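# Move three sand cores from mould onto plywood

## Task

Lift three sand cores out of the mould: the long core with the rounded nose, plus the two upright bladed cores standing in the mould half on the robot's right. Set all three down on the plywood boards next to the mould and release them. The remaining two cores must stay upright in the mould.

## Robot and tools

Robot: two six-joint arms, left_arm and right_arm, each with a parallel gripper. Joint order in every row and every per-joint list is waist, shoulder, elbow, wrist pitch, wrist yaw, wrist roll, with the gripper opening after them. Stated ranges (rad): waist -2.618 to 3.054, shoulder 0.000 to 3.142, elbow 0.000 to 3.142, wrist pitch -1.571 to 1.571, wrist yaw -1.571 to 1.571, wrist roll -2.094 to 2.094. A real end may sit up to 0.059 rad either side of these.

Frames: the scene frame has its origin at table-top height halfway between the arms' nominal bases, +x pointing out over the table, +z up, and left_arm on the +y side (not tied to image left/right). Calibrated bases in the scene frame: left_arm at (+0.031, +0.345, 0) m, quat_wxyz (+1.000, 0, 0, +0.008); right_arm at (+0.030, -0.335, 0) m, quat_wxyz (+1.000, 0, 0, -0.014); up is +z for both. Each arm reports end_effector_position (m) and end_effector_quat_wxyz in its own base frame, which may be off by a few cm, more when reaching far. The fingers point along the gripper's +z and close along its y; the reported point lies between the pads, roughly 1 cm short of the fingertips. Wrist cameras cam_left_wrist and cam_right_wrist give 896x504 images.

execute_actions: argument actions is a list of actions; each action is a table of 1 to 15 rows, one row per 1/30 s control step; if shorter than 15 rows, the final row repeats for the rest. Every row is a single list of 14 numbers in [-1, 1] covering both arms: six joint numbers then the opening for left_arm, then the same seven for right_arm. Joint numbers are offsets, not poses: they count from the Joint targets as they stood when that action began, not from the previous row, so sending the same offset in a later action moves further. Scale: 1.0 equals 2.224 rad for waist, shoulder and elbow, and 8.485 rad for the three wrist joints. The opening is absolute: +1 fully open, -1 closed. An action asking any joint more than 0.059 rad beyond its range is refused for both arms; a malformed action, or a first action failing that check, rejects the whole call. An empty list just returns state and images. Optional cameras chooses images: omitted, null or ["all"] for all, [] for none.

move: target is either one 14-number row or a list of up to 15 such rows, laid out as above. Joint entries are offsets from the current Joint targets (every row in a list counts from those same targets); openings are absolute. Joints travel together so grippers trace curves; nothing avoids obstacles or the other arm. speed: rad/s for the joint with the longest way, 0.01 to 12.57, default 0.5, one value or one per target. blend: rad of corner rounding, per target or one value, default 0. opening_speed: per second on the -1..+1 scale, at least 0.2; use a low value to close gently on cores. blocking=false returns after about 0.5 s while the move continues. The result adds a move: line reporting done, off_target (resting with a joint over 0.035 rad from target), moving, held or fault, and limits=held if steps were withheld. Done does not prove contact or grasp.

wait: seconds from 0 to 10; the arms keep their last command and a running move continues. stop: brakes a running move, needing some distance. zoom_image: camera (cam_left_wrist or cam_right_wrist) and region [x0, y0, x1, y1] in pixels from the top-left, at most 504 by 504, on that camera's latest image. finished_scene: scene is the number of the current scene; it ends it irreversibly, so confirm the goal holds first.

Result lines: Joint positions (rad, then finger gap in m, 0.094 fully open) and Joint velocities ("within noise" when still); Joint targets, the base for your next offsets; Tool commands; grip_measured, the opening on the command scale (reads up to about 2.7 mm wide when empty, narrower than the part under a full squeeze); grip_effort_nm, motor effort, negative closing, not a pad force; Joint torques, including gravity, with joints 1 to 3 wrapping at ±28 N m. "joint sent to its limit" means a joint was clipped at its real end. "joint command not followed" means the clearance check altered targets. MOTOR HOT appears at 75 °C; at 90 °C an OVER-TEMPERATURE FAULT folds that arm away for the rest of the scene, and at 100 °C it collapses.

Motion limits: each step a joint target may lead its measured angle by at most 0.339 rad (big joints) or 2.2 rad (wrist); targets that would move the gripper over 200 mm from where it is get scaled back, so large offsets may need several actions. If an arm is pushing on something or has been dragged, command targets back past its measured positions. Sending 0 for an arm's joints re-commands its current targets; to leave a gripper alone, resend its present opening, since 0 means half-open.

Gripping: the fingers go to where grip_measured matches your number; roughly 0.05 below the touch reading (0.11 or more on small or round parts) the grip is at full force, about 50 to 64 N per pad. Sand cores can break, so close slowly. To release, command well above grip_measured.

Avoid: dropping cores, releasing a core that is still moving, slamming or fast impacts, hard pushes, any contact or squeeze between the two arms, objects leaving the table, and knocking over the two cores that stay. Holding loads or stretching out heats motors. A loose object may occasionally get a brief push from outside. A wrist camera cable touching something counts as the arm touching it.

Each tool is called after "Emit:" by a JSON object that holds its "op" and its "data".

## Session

Emit:
{"op": "execute_actions", "data": {"actions": []}}

Scene clock: 0.00 s.
left_arm: end_effector_position=(+0.3493, -0.0518, +0.2095) grip_measured=+1.000 grip_effort_nm=n/a end_effector_quat_wxyz=(+0.534, -0.007, +0.815, -0.226) | right_arm: end_effector_position=(+0.3046, +0.0783, +0.1820) grip_measured=+1.000 grip_effort_nm=n/a end_effector_quat_wxyz=(+0.477, +0.034, +0.863, +0.162)
Joint positions: left_arm=[0.059 1.017 0.578 0.071 0.424 -0.25 0.094] | right_arm=[0.21 0.854 0.562 -0.224 -0.068 0.329 0.094]
Joint velocities: within noise
Joint torques (N m): no reading
Heat: left arm: 34 °C; right arm: 34 °C.
Joint targets: left_arm=[0.059 1.010 0.587 0.072 0.427 -0.248] | right_arm=[0.210 0.847 0.574 -0.220 -0.067 0.327]
Tool commands: left_gripper/opening=+1.0 right_gripper/opening=+1.0

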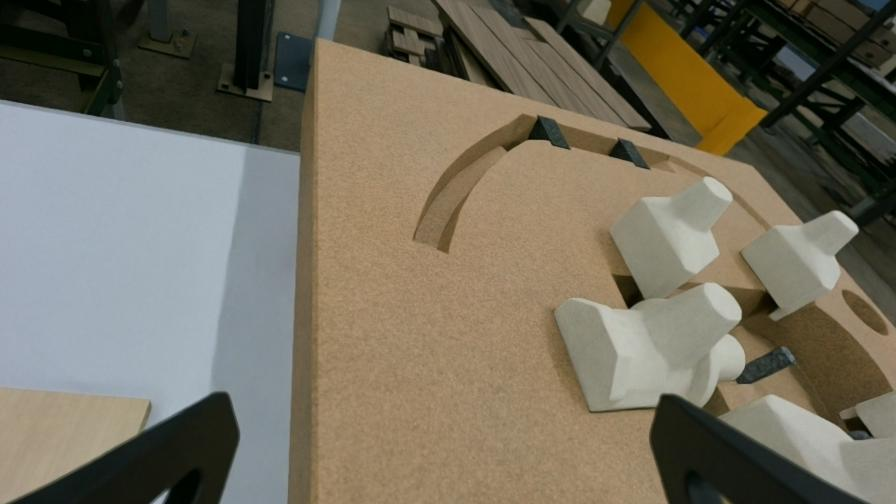

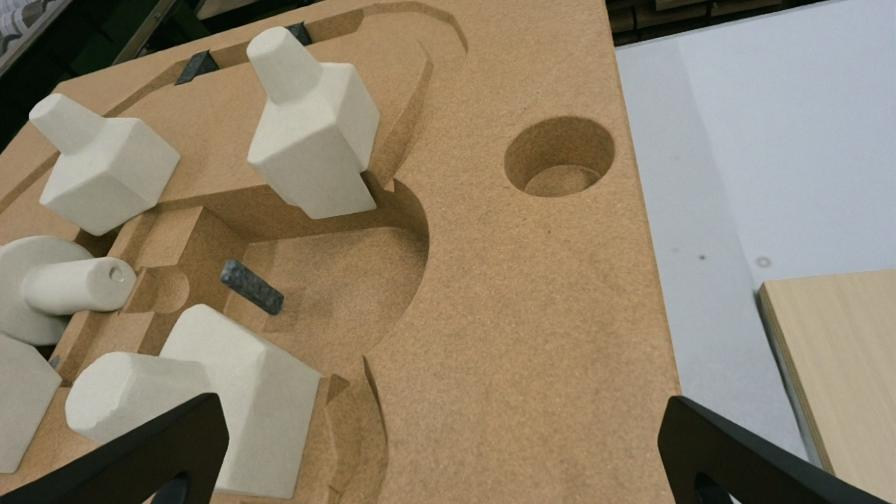

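Emit:
{"op": "move", "data": {"target": [-0.263,0.4096,0.6853,-0.157,-0.0503,0.0292,1,0.152,0.2851,0.4582,-0.1135,0.0079,-0.0385,1], "speed": 1.0}}

Scene clock: 7.00 s.
left_arm: end_effector_position=(+0.3931, -0.2290, +0.2535) grip_measured=+1.000 grip_effort_nm=0.027 end_effector_quat_wxyz=(+0.237, +0.250, +0.936, -0.069) | right_arm: end_effector_position=(+0.2979, +0.1825, +0.2421) grip_measured=+1.000 grip_effort_nm=0.022 end_effector_quat_wxyz=(+0.230, -0.258, +0.936, +0.069)
Joint positions: left_arm=[-0.526 1.903 2.086 -1.254 0.009 -0.007 0.094] | right_arm=[0.543 1.475 1.56 -1.171 -0.007 0.007 0.094]
Joint velocities: within noise
Joint torques (N m): left_arm=[0.09 -7.24 7.06 1.29 -0.08 0.03] | right_arm=[0.46 -4.48 8.13 0.74 0.05 -0.11]
Heat: left arm: 35 °C; right arm: 35 °C.
Joint targets: left_arm=[-0.526 1.921 2.112 -1.260 0.000 -0.001] | right_arm=[0.548 1.482 1.593 -1.183 0.000 0.000]
move: done

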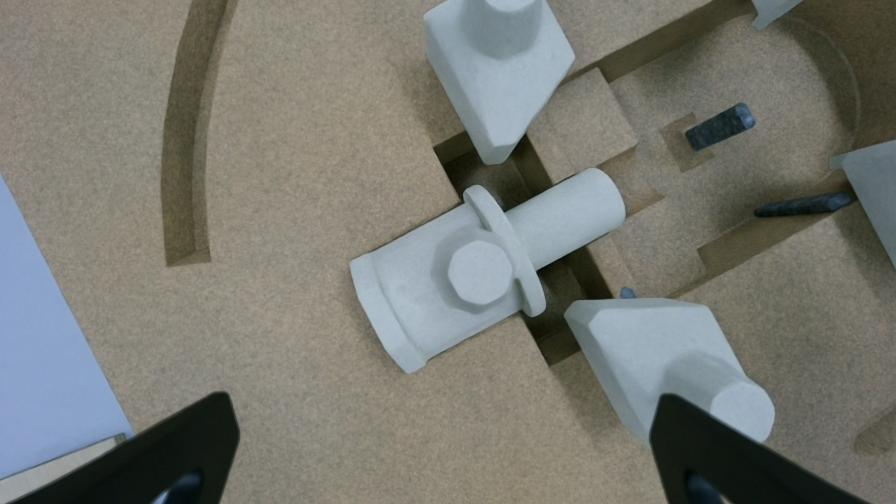

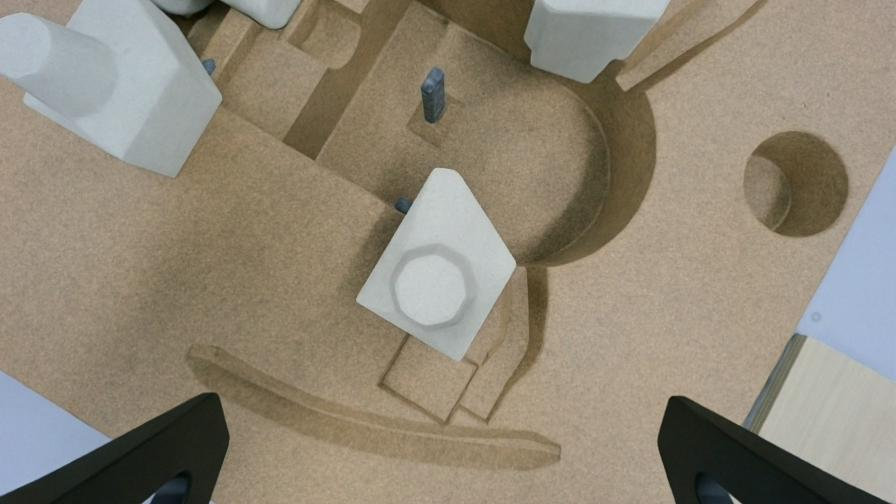

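Emit:
{"op": "move", "data": {"target": [-0.013,-0.2172,-0.464,0.1201,0,0,1,0.0049,-0.2585,-0.451,0.1226,0,0,0.7], "speed": 0.9}}

Scene clock: 27.80 s.
left_arm: end_effector_position=(+0.3773, -0.2302, +0.1953) grip_measured=+1.000 grip_effort_nm=0.037 end_effector_quat_wxyz=(+0.428, +0.241, +0.862, -0.125) | right_arm: end_effector_position=(+0.2805, +0.1748, +0.1887) grip_measured=+0.703 grip_effort_nm=-0.129 end_effector_quat_wxyz=(+0.490, -0.233, +0.828, +0.143)
Joint positions: left_arm=[-0.547 1.473 1.088 -0.263 0.008 -0.007 0.094] | right_arm=[0.551 0.924 0.598 -0.173 -0.006 0.006 0.08]
Joint velocities: within noise
Joint torques (N m): left_arm=[-0.47 -8.35 5.05 2.18 -0.09 0.01] | right_arm=[0.69 -3.06 5.74 1.73 0.03 -0.1]
Heat: left arm: 35 °C; right arm: 35 °C.
Joint targets: left_arm=[-0.555 1.438 1.080 -0.241 0.000 -0.001] | right_arm=[0.559 0.907 0.590 -0.143 0.000 0.000]
move: done

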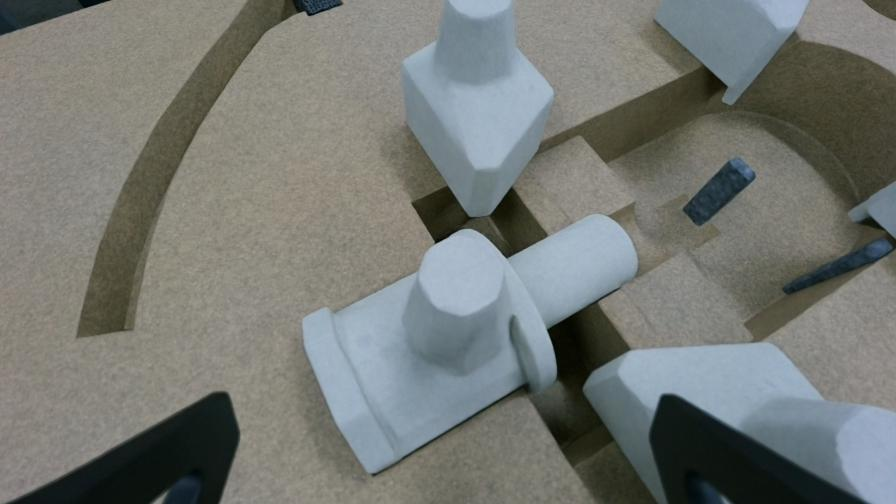

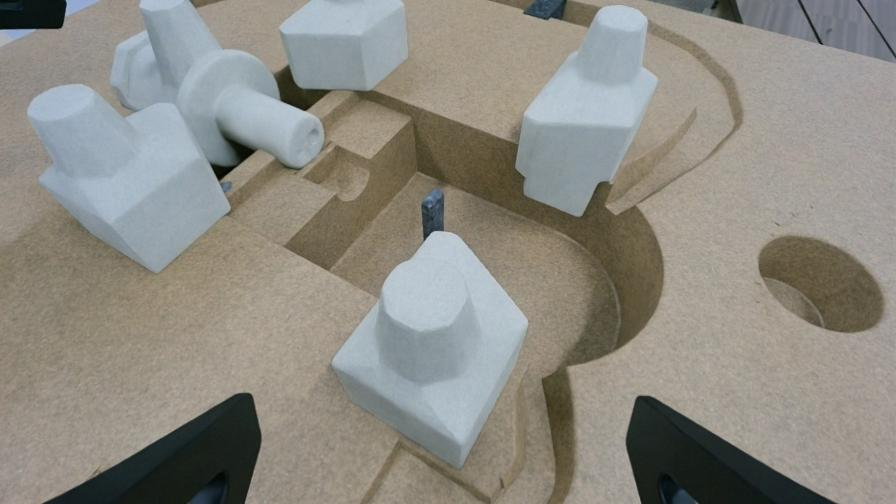

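Emit:
{"op": "move", "data": {"target": [[-0.0036,0.0998,0.0405,0.0154,0,0,1,0.004,0.1243,0.0144,0.0279,0,0,0.7],[-0.0036,0.0998,0.0405,0.0154,0,0,-0.65,0.004,0.1243,0.0144,0.0279,0,0,-0.65]], "speed": 0.35, "opening_speed": 0.9}}

Scene clock: 41.13 s.
left_arm: end_effector_position=(+0.4102, -0.2545, +0.1672) grip_measured=-0.406 grip_effort_nm=-0.994 end_effector_quat_wxyz=(+0.431, +0.244, +0.860, -0.128) | right_arm: end_effector_position=(+0.3151, +0.1993, +0.1542) grip_measured=-0.308 grip_effort_nm=-1.004 end_effector_quat_wxyz=(+0.481, -0.239, +0.832, +0.140)
Joint positions: left_arm=[-0.554 1.647 1.14 -0.133 0.008 -0.006 0.028] | right_arm=[0.56 1.181 0.598 0.062 -0.002 0.003 0.032]
Joint velocities: within noise
Joint torques (N m): left_arm=[-0.58 -6.13 8.1 2.19 -0.06 0.01] | right_arm=[0.69 -3.11 7.97 1.73 0.01 -0.07]
Heat: left arm: 38 °C; right arm: 36 °C.
Joint targets: left_arm=[-0.563 1.660 1.170 -0.110 0.000 -0.001] | right_arm=[0.568 1.183 0.622 0.094 0.000 0.000]
move: done

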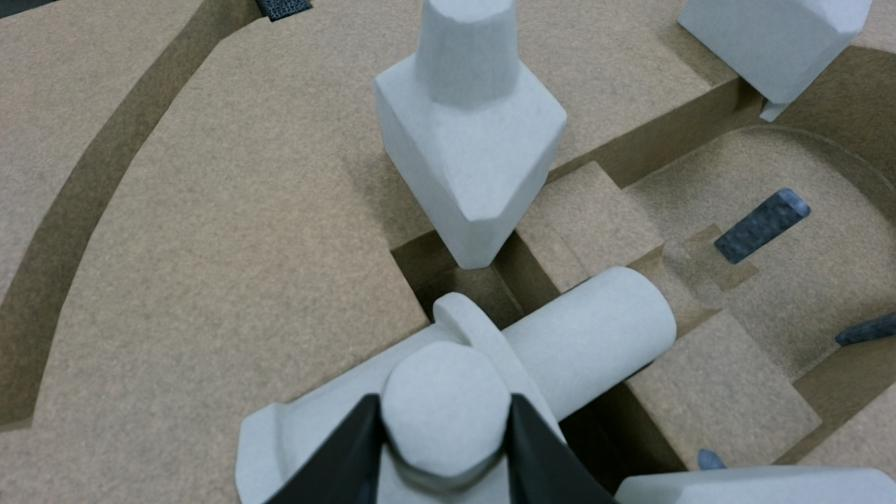

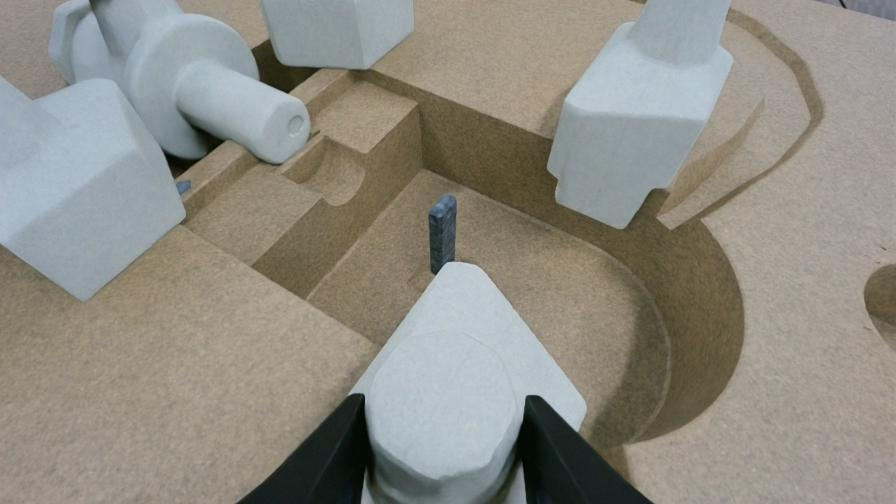

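Emit:
{"op": "move", "data": {"target": [[0,-0.0225,0.045,-0.013,0,0,-0.7,0,-0.0265,0.0616,-0.0154,0,0,-0.65],[0,-0.045,0.0989,-0.0236,0,0,-0.7,0,-0.0342,0.1192,-0.0325,0,0,-0.65],[0,-0.0629,0.1529,-0.0318,0,0,-0.7,0,-0.0333,0.1722,-0.0462,0,0,-0.65]], "speed": 0.3, "blend": 0.03}}

Scene clock: 121.33 s.
left_arm: end_effector_position=(+0.4034, -0.2499, +0.2621) grip_measured=-0.410 grip_effort_nm=-0.999 end_effector_quat_wxyz=(+0.432, +0.245, +0.858, -0.126) | right_arm: end_effector_position=(+0.3137, +0.1984, +0.2331) grip_measured=-0.309 grip_effort_nm=-1.009 end_effector_quat_wxyz=(+0.456, -0.243, +0.846, +0.133)
Joint positions: left_arm=[-0.554 1.586 1.454 -0.504 0.006 -0.001 0.028] | right_arm=[0.56 1.146 0.947 -0.38 -0.002 0.002 0.032]
Joint velocities: within noise
Joint torques (N m): left_arm=[-0.54 -11.74 10.48 3.31 -0.03 -0.06] | right_arm=[0.68 -6.27 11 2.17 0.02 -0.06]
Heat: left arm: 44 °C; right arm: 44 °C.
Joint targets: left_arm=[-0.563 1.520 1.510 -0.380 0.000 -0.001] | right_arm=[0.568 1.109 1.005 -0.298 0.000 0.000]
move: off_target (left_arm, right_arm); left_arm: the wrist pitch is farthest, 0.124 rad from its target; right_arm: the wrist pitch is farthest, 0.082 rad from its target

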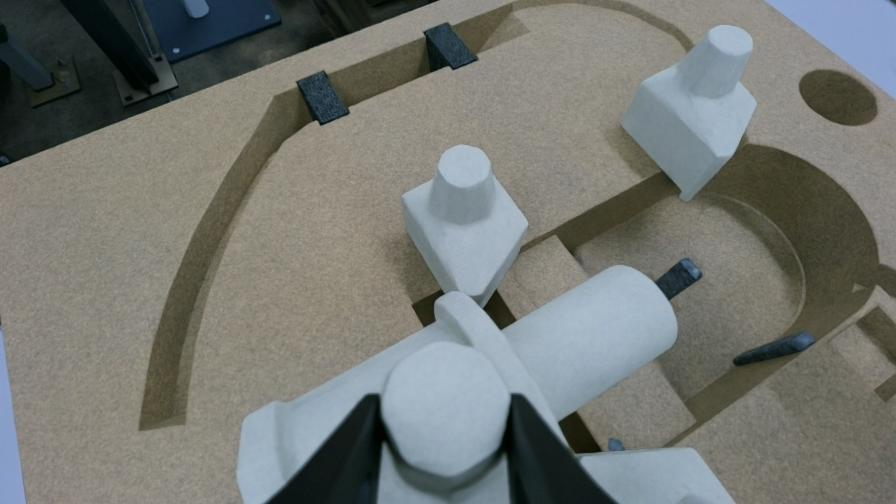

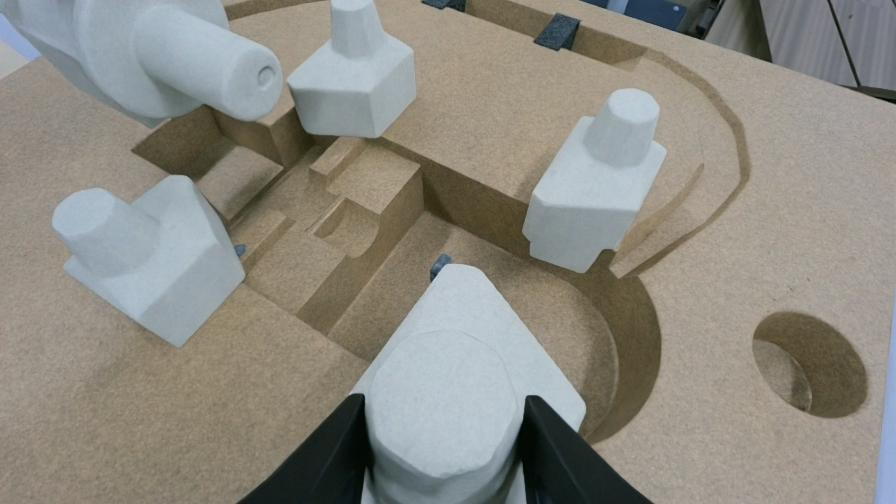

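Emit:
{"op": "move", "data": {"target": [[0.4042,-0.2226,-0.2941,0.0134,0,0,-0.7,-0.5342,-0.1142,-0.125,-0.005,0,0.2349,-0.65],[0.4042,-0.2001,-0.4166,0.0519,0,0,-0.7,-0.5342,-0.0737,-0.3035,0.0469,0,0.2349,-0.65]], "speed": [0.8,0.4]}}

Scene clock: 131.60 s.
left_arm: end_effector_position=(+0.3239, +0.1129, +0.1380) grip_measured=-0.410 grip_effort_nm=-1.004 end_effector_quat_wxyz=(+0.454, -0.148, +0.876, +0.077) | right_arm: end_effector_position=(+0.2441, -0.1715, +0.0861) grip_measured=-0.309 grip_effort_nm=-1.004 end_effector_quat_wxyz=(+0.345, +0.863, +0.241, +0.281)
Joint positions: left_arm=[0.331 1.091 0.564 -0.088 -0.003 -0.002 0.028] | right_arm=[-0.615 0.957 0.317 -0.009 0.001 1.981 0.032]
Joint velocities: within noise
Joint torques (N m): left_arm=[0.51 -3.69 7.21 3.59 0.07 -0.05] | right_arm=[-0.42 -2.37 6.91 2.37 -0.02 0.1]
Heat: left arm: 48 °C; right arm: 45 °C.
Joint targets: left_arm=[0.336 1.075 0.583 0.060 0.000 -0.001] | right_arm=[-0.620 0.945 0.330 0.100 0.000 1.993]
move: off_target (left_arm, right_arm); left_arm: the wrist pitch is farthest, 0.148 rad from its target; right_arm: the wrist pitch is farthest, 0.109 rad from its target

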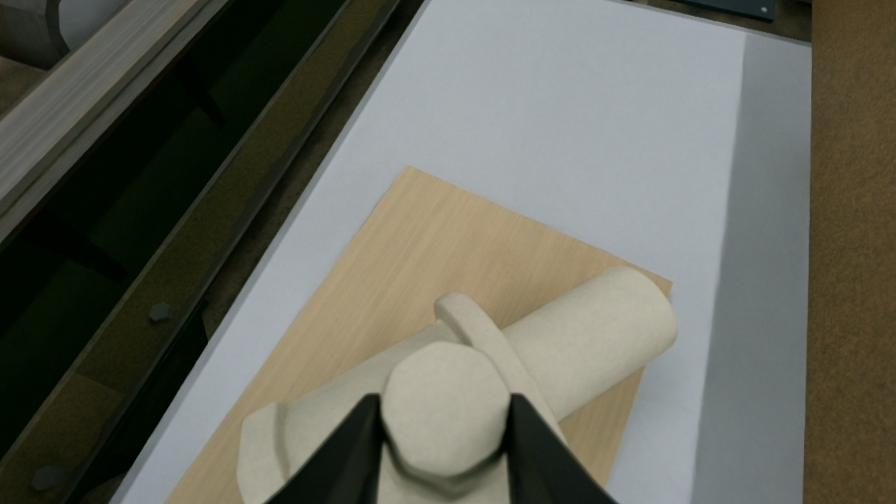

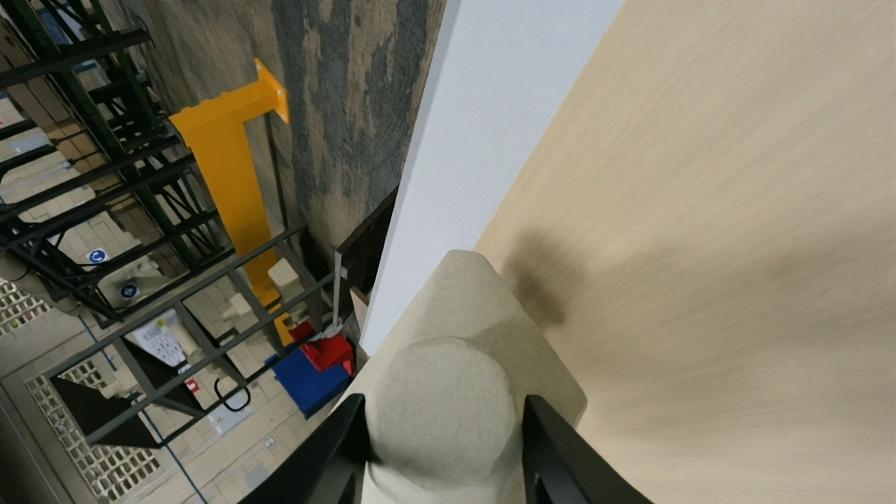

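Emit:
{"op": "move", "data": {"target": [[0,0.0031,-0.0247,0.0071,0,0,-0.7,0,0.0481,-0.0391,0.0229,0,0,-0.65],[0,0.0031,-0.0247,-0.002,0,0,-0.7,0,0.0481,-0.0391,0.0229,0,0,-0.65],[0,0.0031,-0.0247,-0.002,0,0,0.1,0,0.0481,-0.0391,0.0229,0,0,-0.65]], "speed": 0.2, "opening_speed": 0.5}}

Scene clock: 140.97 s.
left_arm: end_effector_position=(+0.3286, +0.1145, +0.1399) grip_measured=+0.098 grip_effort_nm=0.129 end_effector_quat_wxyz=(+0.480, -0.145, +0.861, +0.081) | right_arm: end_effector_position=(+0.2499, -0.1755, +0.0685) grip_measured=-0.309 grip_effort_nm=-1.009 end_effector_quat_wxyz=(+0.358, +0.855, +0.237, +0.292)
Joint positions: left_arm=[0.331 1.091 0.519 0.018 -0.003 -0.002 0.052] | right_arm=[-0.615 1.057 0.24 0.206 0 1.985 0.032]
Joint velocities: within noise
Joint torques (N m): left_arm=[0.43 -3.11 6.34 2.3 0.04 -0.02] | right_arm=[-0.42 -2.14 5.75 2.2 -0.02 0.06]
Heat: left arm: 52 °C; right arm: 47 °C.
Joint targets: left_arm=[0.336 1.082 0.528 0.043 0.000 -0.001] | right_arm=[-0.620 1.052 0.243 0.294 0.000 1.993]
move: off_target (right_arm); target 3's new numbers were sent with left_arm's wrist pitch 0.063 rad from that target; right_arm: the wrist pitch is farthest, 0.088 rad from its target

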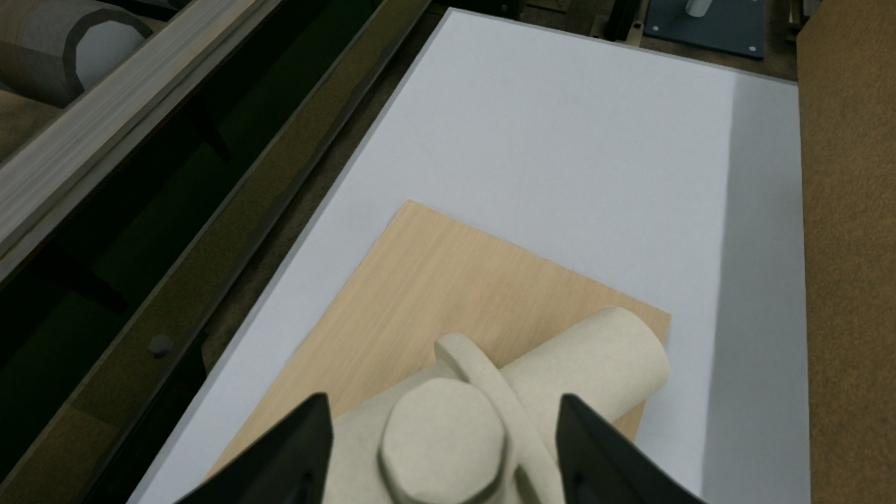

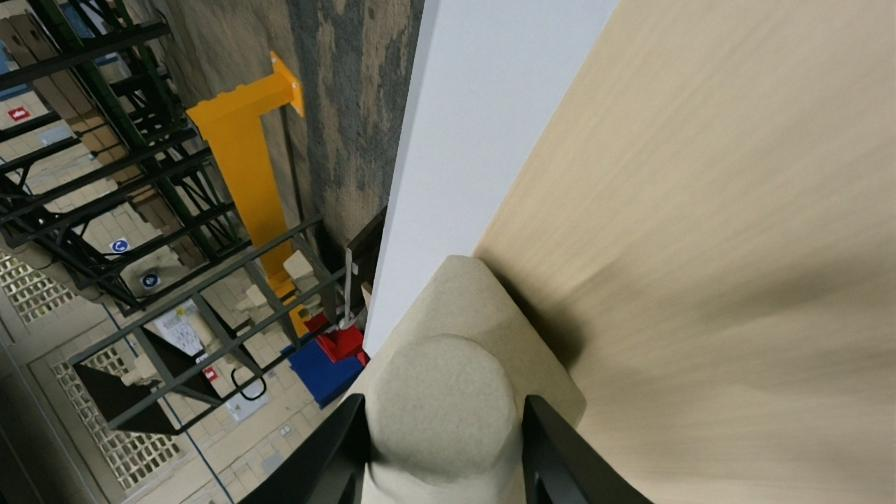

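Emit:
{"op": "move", "data": {"target": [[0,0,0,0,0,0,0.5,0,0.0135,-0.0112,0.0065,0,0.0108,-0.65],[0,-0.0153,0.0989,-0.0295,0,0,0.5,0,0.0135,-0.0112,0.0065,0,0.0108,-0.65],[-0.6232,-0.1673,0.1142,-0.0227,0,0,0.5,0,0.0135,-0.0112,0.0065,0,0.0108,0]], "speed": [0.3,0.6,0.9], "opening_speed": 0.5}}

Emit:
{"op": "zoom_image", "data": {"camera": "cam_left_wrist", "region": [380, 60, 780, 300]}}

Scene clock: 154.00 s.
left_arm: end_effector_position=(+0.1575, -0.2676, +0.3293) grip_measured=+0.498 grip_effort_nm=0.115 end_effector_quat_wxyz=(+0.572, +0.374, +0.652, -0.329) | right_arm: end_effector_position=(+0.2534, -0.1771, +0.0682) grip_measured=-0.003 grip_effort_nm=0.168 end_effector_quat_wxyz=(+0.353, +0.857, +0.197, +0.319)
Joint positions: left_arm=[-1.042 0.72 0.757 -0.167 0 -0.002 0.07] | right_arm=[-0.615 1.085 0.218 0.289 -0.004 2.077 0.047]
Joint velocities: within noise
Joint torques (N m): left_arm=[-0.57 -0.85 8.01 2.41 0.05 -0.05] | right_arm=[-0.39 -2.07 5.44 1.97 0.04 0.01]
Heat: left arm: 48 °C; right arm: 46 °C.
Joint targets: left_arm=[-1.050 0.709 0.782 -0.149 0.000 -0.001] | right_arm=[-0.620 1.082 0.218 0.349 0.000 2.081]
joint sent to its limit (right arm) — the wrist roll, upper limit.
move: off_target (right_arm); joint sent to its limit at targets 1 and 2; target 3's new numbers were sent with right_arm's wrist pitch 0.077 rad from that target; right_arm: the wrist pitch is farthest, 0.060 rad from its target

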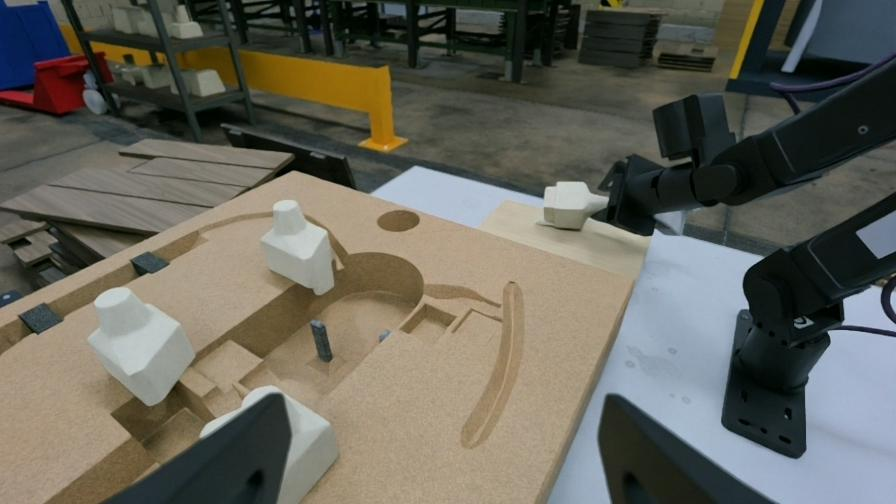

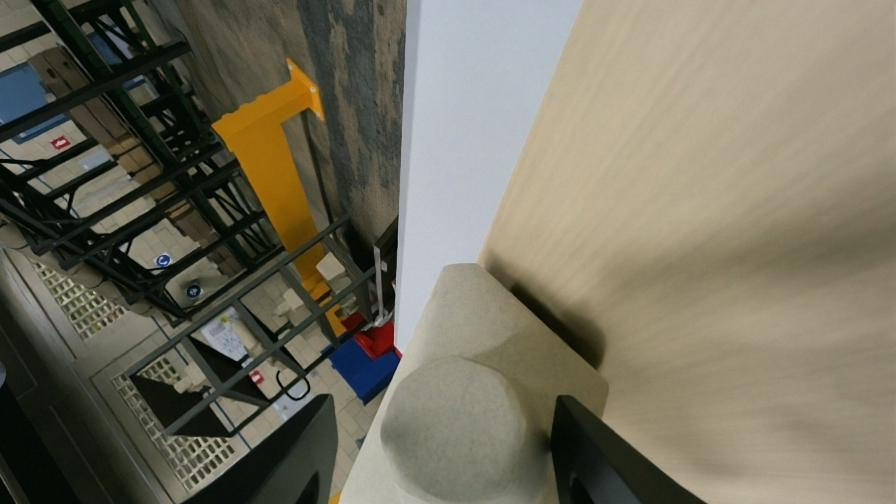

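Scaled by 1.260.

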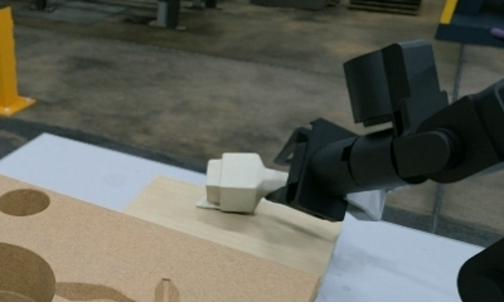

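Emit:
{"op": "move", "data": {"target": [[0,0,0,0,0,0,0.5,0,0,0,0,0,0,0.35],[0,0,0,0,0,0,0.5,-0.035,-0.045,-0.031,0.0,0,0,0.35],[0,0,0,0,0,0,0.5,-0.06,-0.07,0.09,-0.045,0,-0.05,0.5]], "speed": [0.3,0.25,0.5], "opening_speed": 0.6}}

Emit:
{"op": "zoom_image", "data": {"camera": "cam_left_wrist", "region": [380, 60, 780, 300]}}

Scene clock: 168.67 s.
left_arm: end_effector_position=(+0.1575, -0.2676, +0.3293) grip_measured=+0.498 grip_effort_nm=0.125 end_effector_quat_wxyz=(+0.572, +0.374, +0.652, -0.329) | right_arm: end_effector_position=(+0.2315, -0.2106, +0.1195) grip_measured=+0.497 grip_effort_nm=0.183 end_effector_quat_wxyz=(+0.426, +0.820, +0.314, +0.216)
Joint positions: left_arm=[-1.042 0.72 0.757 -0.167 0 -0.002 0.07] | right_arm=[-0.746 0.939 0.389 -0.024 -0.009 1.668 0.07]
Joint velocities: within noise
Joint torques (N m): left_arm=[-0.49 -0.84 8.01 2.42 0.05 -0.04] | right_arm=[-0.64 -2.51 8.5 1.32 0.08 -0.16]
Heat: left arm: 47 °C; right arm: 46 °C.
Joint targets: left_arm=[-1.050 0.709 0.782 -0.149 0.000 -0.001] | right_arm=[-0.754 0.926 0.418 -0.033 0.000 1.657]
move: done

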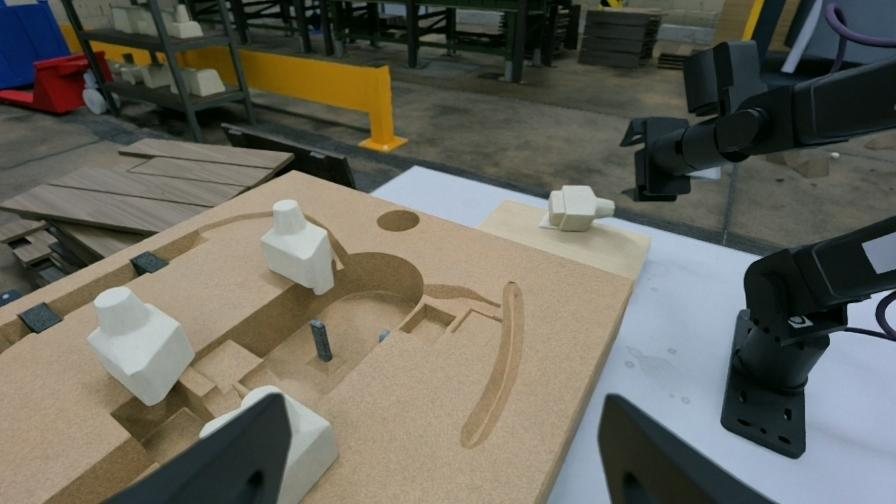

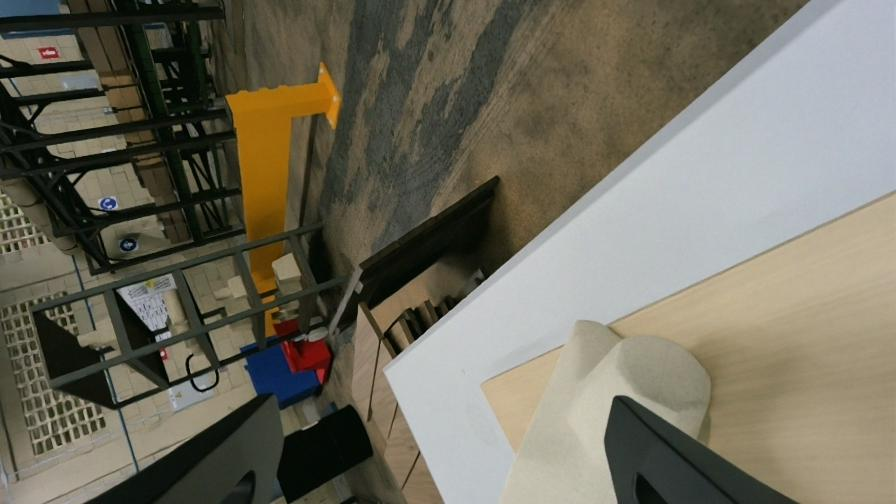

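Scaled by 1.260.

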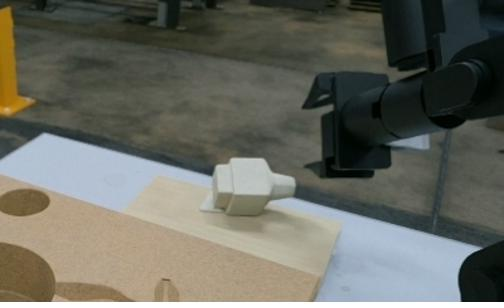

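Emit:
{"op": "move", "data": {"target": [[0,0,0,0,0,0,0.5,0,0.0018,0.1942,-0.0491,0,-0.1953,0.5],[0,0,0,0,0,0,0.5,0.5081,0.3001,0.2539,0.0329,0,-0.1953,0.5]], "speed": [0.9,1.0], "blend": 0.1}}

Scene clock: 185.87 s.
left_arm: end_effector_position=(+0.1575, -0.2676, +0.3293) grip_measured=+0.498 grip_effort_nm=0.125 end_effector_quat_wxyz=(+0.572, +0.374, +0.652, -0.329) | right_arm: end_effector_position=(+0.4484, +0.1810, +0.1807) grip_measured=+0.497 grip_effort_nm=0.168 end_effector_quat_wxyz=(+0.530, -0.158, +0.826, +0.104)
Joint positions: left_arm=[-1.042 0.72 0.757 -0.167 0 -0.002 0.07] | right_arm=[0.381 1.591 0.95 0.212 -0.002 0.004 0.07]
Joint velocities: within noise
Joint torques (N m): left_arm=[-0.58 -0.91 7.98 2.43 0.02 -0.05] | right_arm=[-0.35 -6.22 8.69 1.77 0 -0.09]
Heat: left arm: 46 °C; right arm: 44 °C.
Joint targets: left_arm=[-1.050 0.709 0.782 -0.149 0.000 -0.001] | right_arm=[0.376 1.594 0.983 0.247 0.000 0.000]
move: done

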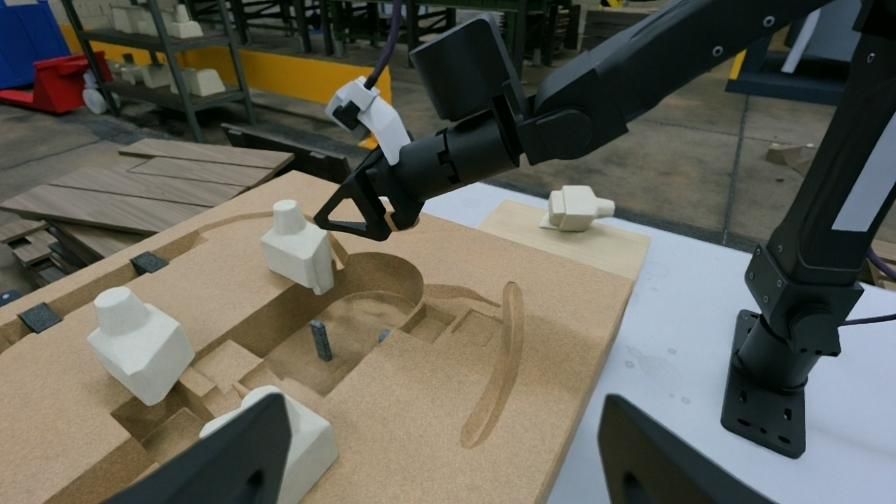

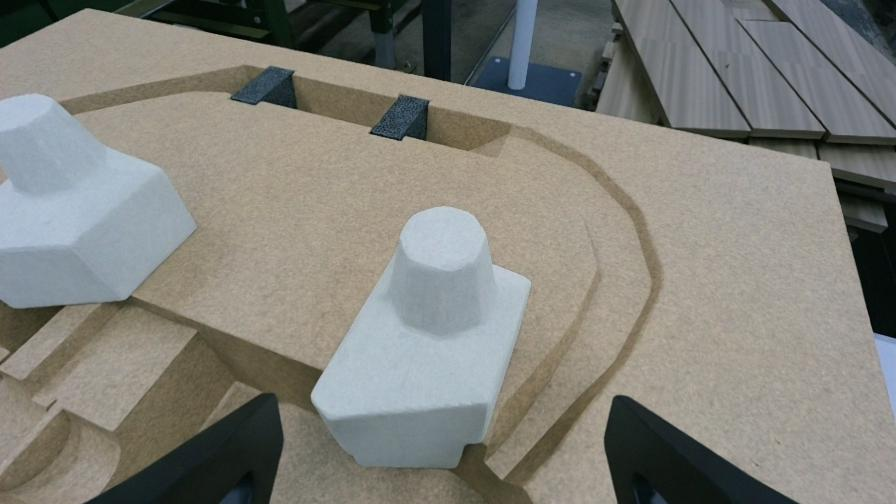

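Emit:
{"op": "move", "data": {"target": [[0,0,0,0,0,0,0.5,0,0.096,0.0616,0.009,0,0,0.5],[0,0,0,0,0,0,0.5,0,0.096,0.0616,0.009,0,0,-0.65],[0,0,0,0,0,0,0.5,0,0.069,0.0976,-0.0028,0,0,-0.65],[0,0,0,0,0,0,0.5,0,0.0443,0.138,-0.0134,0,0,-0.65],[0,0,0,0,0,0,0.5,0,0.0218,0.1808,-0.0205,0,0,-0.65]], "speed": [0.35,0.3,0.25,0.25,0.25], "opening_speed": 0.9}}

Scene clock: 198.13 s.
left_arm: end_effector_position=(+0.1575, -0.2676, +0.3293) grip_measured=+0.498 grip_effort_nm=0.120 end_effector_quat_wxyz=(+0.572, +0.374, +0.652, -0.329) | right_arm: end_effector_position=(+0.4960, +0.1996, +0.2628) grip_measured=-0.452 grip_effort_nm=-1.004 end_effector_quat_wxyz=(+0.558, -0.155, +0.808, +0.108)
Joint positions: left_arm=[-1.042 0.72 0.757 -0.167 0 -0.002 0.07] | right_arm=[0.381 1.692 1.333 -0.005 0.001 0.003 0.026]
Joint velocities: within noise
Joint torques (N m): left_arm=[-0.54 -0.84 8.02 2.4 0.03 -0.05] | right_arm=[-0.42 -11.69 10.56 2.25 -0.02 -0.07]
Heat: left arm: 46 °C; right arm: 46 °C.
Joint targets: left_arm=[-1.050 0.709 0.782 -0.149 0.000 -0.001] | right_arm=[0.376 1.642 1.385 0.073 0.000 0.000]
move: off_target (right_arm); target 2's new numbers were sent with right_arm's wrist pitch 0.036 rad from that target; right_arm: the wrist pitch is farthest, 0.078 rad from its target

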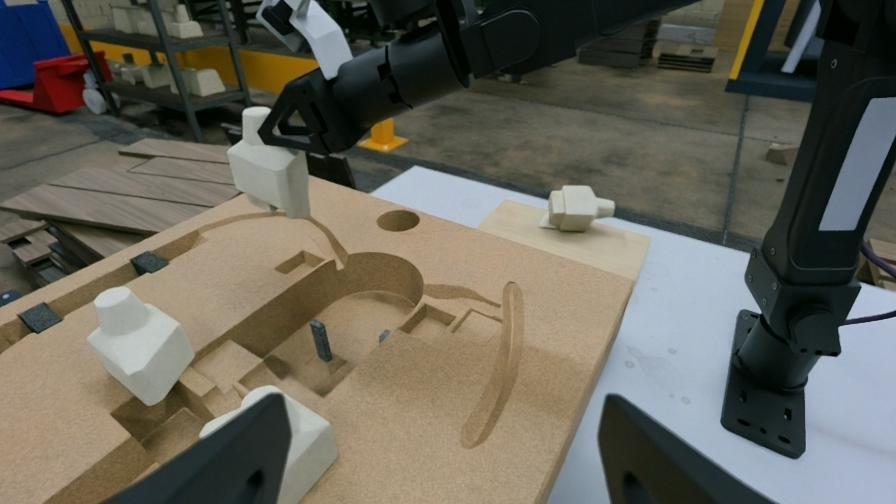

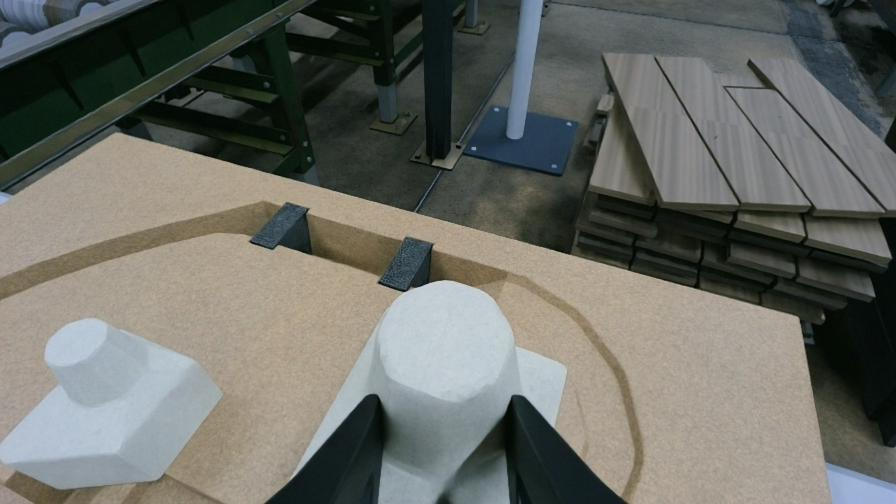

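Emit:
{"op": "move", "data": {"target": [[0,0,0,0,0,0,0.5,-0.2648,0.0216,0.1821,-0.1441,0,-0.018,-0.65],[0,0,0,0,0,0,0.5,-0.2648,0.2149,0.2518,-0.1677,0,-0.018,-0.65]], "speed": [0.7,0.4], "blend": 0.05}}

Emit:
{"op": "zoom_image", "data": {"camera": "cam_left_wrist", "region": [380, 60, 780, 300]}}

Scene clock: 225.03 s.
left_arm: end_effector_position=(+0.1575, -0.2676, +0.3293) grip_measured=+0.498 grip_effort_nm=0.120 end_effector_quat_wxyz=(+0.572, +0.374, +0.652, -0.329) | right_arm: end_effector_position=(+0.4077, -0.0874, +0.0983) grip_measured=-0.452 grip_effort_nm=-1.004 end_effector_quat_wxyz=(+0.010, +0.033, +0.999, -0.003)
Joint positions: left_arm=[-1.042 0.72 0.757 -0.167 0 -0.002 0.07] | right_arm=[-0.213 2.129 1.905 -1.326 0.002 -0.146 0.026]
Joint velocities: within noise
Joint torques (N m): left_arm=[-0.54 -0.96 7.95 2.41 0 -0.05] | right_arm=[-0.01 -10.36 8.39 -0.1 -0.02 -0.11]
Heat: left arm: 46 °C; right arm: 51 °C.
Joint targets: left_arm=[-1.050 0.709 0.782 -0.149 0.000 -0.001] | right_arm=[-0.212 2.120 1.945 -1.350 0.000 -0.153]
move: off_target (right_arm); right_arm: the elbow is farthest, 0.040 rad from its target

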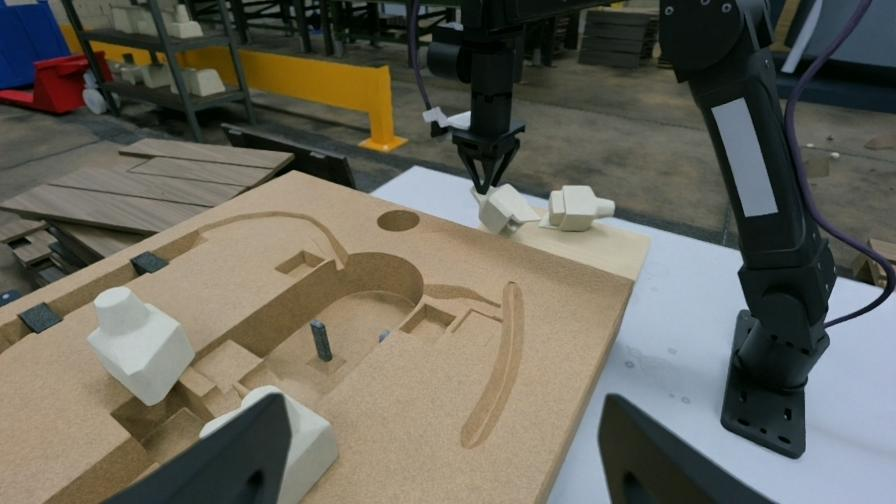

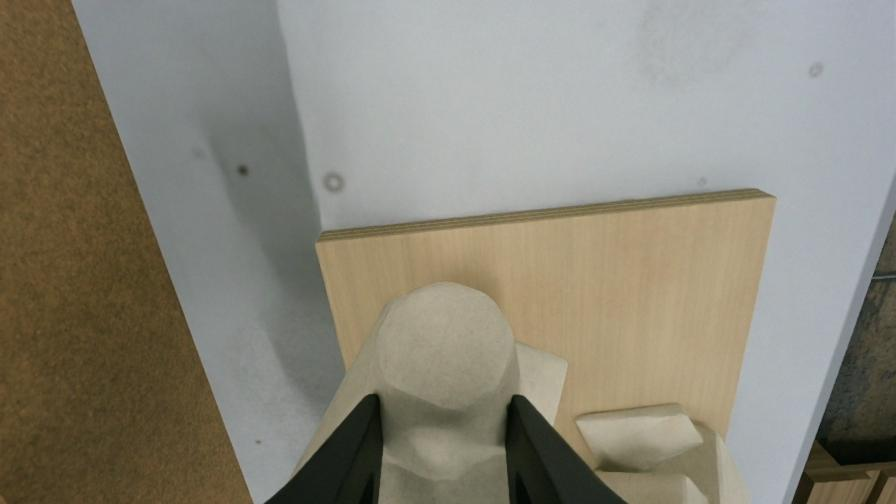

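Scaled by 1.260.

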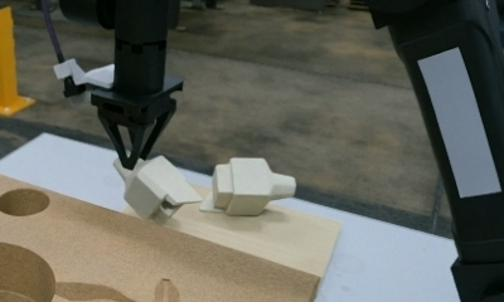

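Emit:
{"op": "move", "data": {"target": [[0,0,0,0,0,0,0.5,0,0.0405,-0.054,0.0147,0,0,-0.65],[0,0,0,0,0,0,0.5,0,0.0405,-0.054,0.0147,0,0,0.15]], "speed": 0.15, "opening_speed": 0.5}}

Emit:
{"op": "zoom_image", "data": {"camera": "cam_left_wrist", "region": [380, 60, 780, 300]}}

Scene clock: 236.67 s.
left_arm: end_effector_position=(+0.1575, -0.2676, +0.3293) grip_measured=+0.498 grip_effort_nm=0.115 end_effector_quat_wxyz=(+0.572, +0.374, +0.652, -0.329) | right_arm: end_effector_position=(+0.4190, -0.0882, +0.0551) grip_measured=+0.147 grip_effort_nm=0.178 end_effector_quat_wxyz=(+0.008, +0.032, +0.999, +0.002)
Joint positions: left_arm=[-1.042 0.72 0.757 -0.167 0 -0.002 0.07] | right_arm=[-0.213 2.194 1.837 -1.199 -0.007 -0.148 0.054]
Joint velocities: within noise
Joint torques (N m): left_arm=[-0.51 -0.91 7.95 2.42 0.04 -0.06] | right_arm=[0.01 -8.92 4.22 -0.11 0.04 -0.09]
Heat: left arm: 47 °C; right arm: 46 °C.
Joint targets: left_arm=[-1.050 0.709 0.782 -0.149 0.000 -0.001] | right_arm=[-0.212 2.211 1.825 -1.225 0.000 -0.153]
move: done; target 2's new numbers were sent with right_arm's shoulder 0.042 rad from that target

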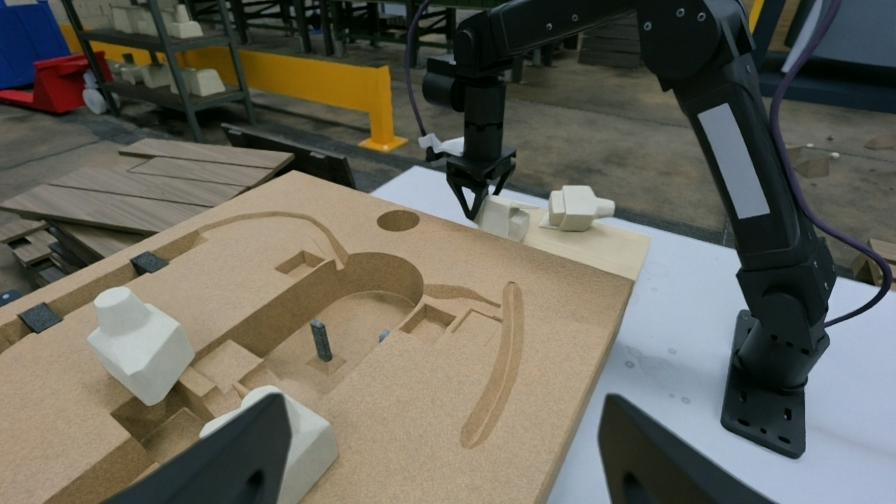

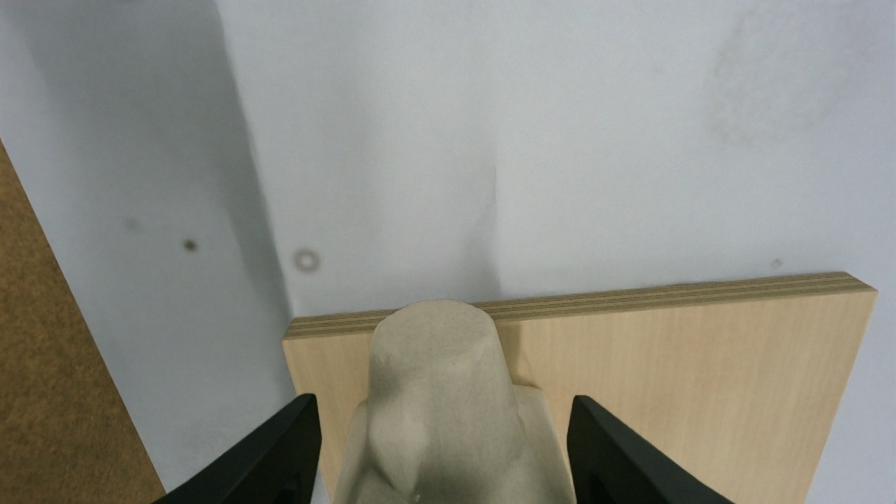

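Scaled by 1.260.

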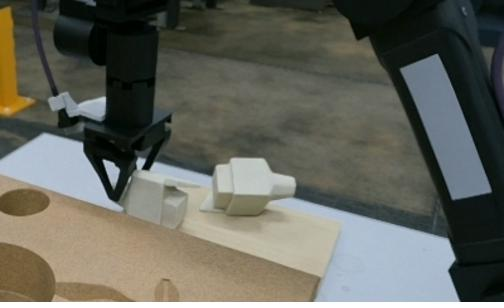

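Emit:
{"op": "move", "data": {"target": [0.643,0.1439,0,-0.02,0,0,0.5,0,-0.1039,0.0652,-0.0265,0,0,0.15], "speed": 0.8}}

Scene clock: 241.80 s.
left_arm: end_effector_position=(+0.3175, +0.1257, +0.1985) grip_measured=+0.498 grip_effort_nm=0.110 end_effector_quat_wxyz=(+0.462, -0.165, +0.867, +0.087) | right_arm: end_effector_position=(+0.3886, -0.0825, +0.1520) grip_measured=+0.147 grip_effort_nm=0.178 end_effector_quat_wxyz=(+0.032, +0.032, +0.999, -0.005)
Joint positions: left_arm=[0.374 1.026 0.757 -0.323 0 -0.002 0.07] | right_arm=[-0.213 2.013 1.943 -1.436 -0.002 -0.149 0.054]
Joint velocities: within noise
Joint torques (N m): left_arm=[0.51 -1.99 7.99 2.05 0.02 -0.07] | right_arm=[0.01 -11.6 7.32 0.06 0.01 -0.08]
Heat: left arm: 47 °C; right arm: 45 °C.
Joint targets: left_arm=[0.380 1.030 0.782 -0.319 0.000 -0.001] | right_arm=[-0.212 1.979 1.970 -1.450 0.000 -0.153]
move: done

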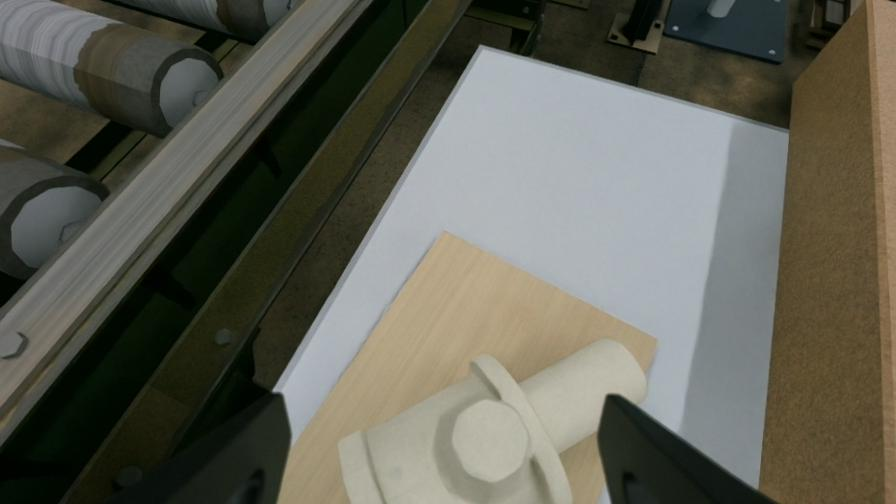

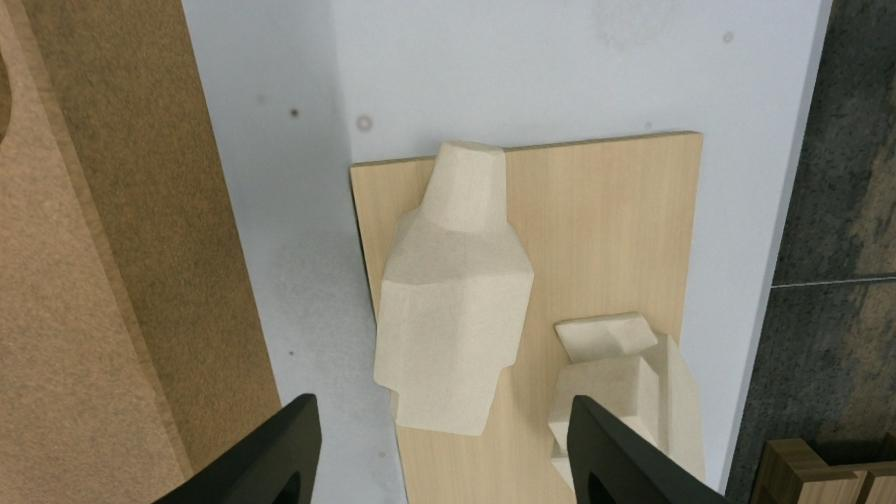

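All three cores are at rest on the boards and both grippers are clear of them. The other two cores are still standing in the mould.

Emit:
{"op": "finished_scene", "data": {"scene": 2}}

The scene is finished: the task was done.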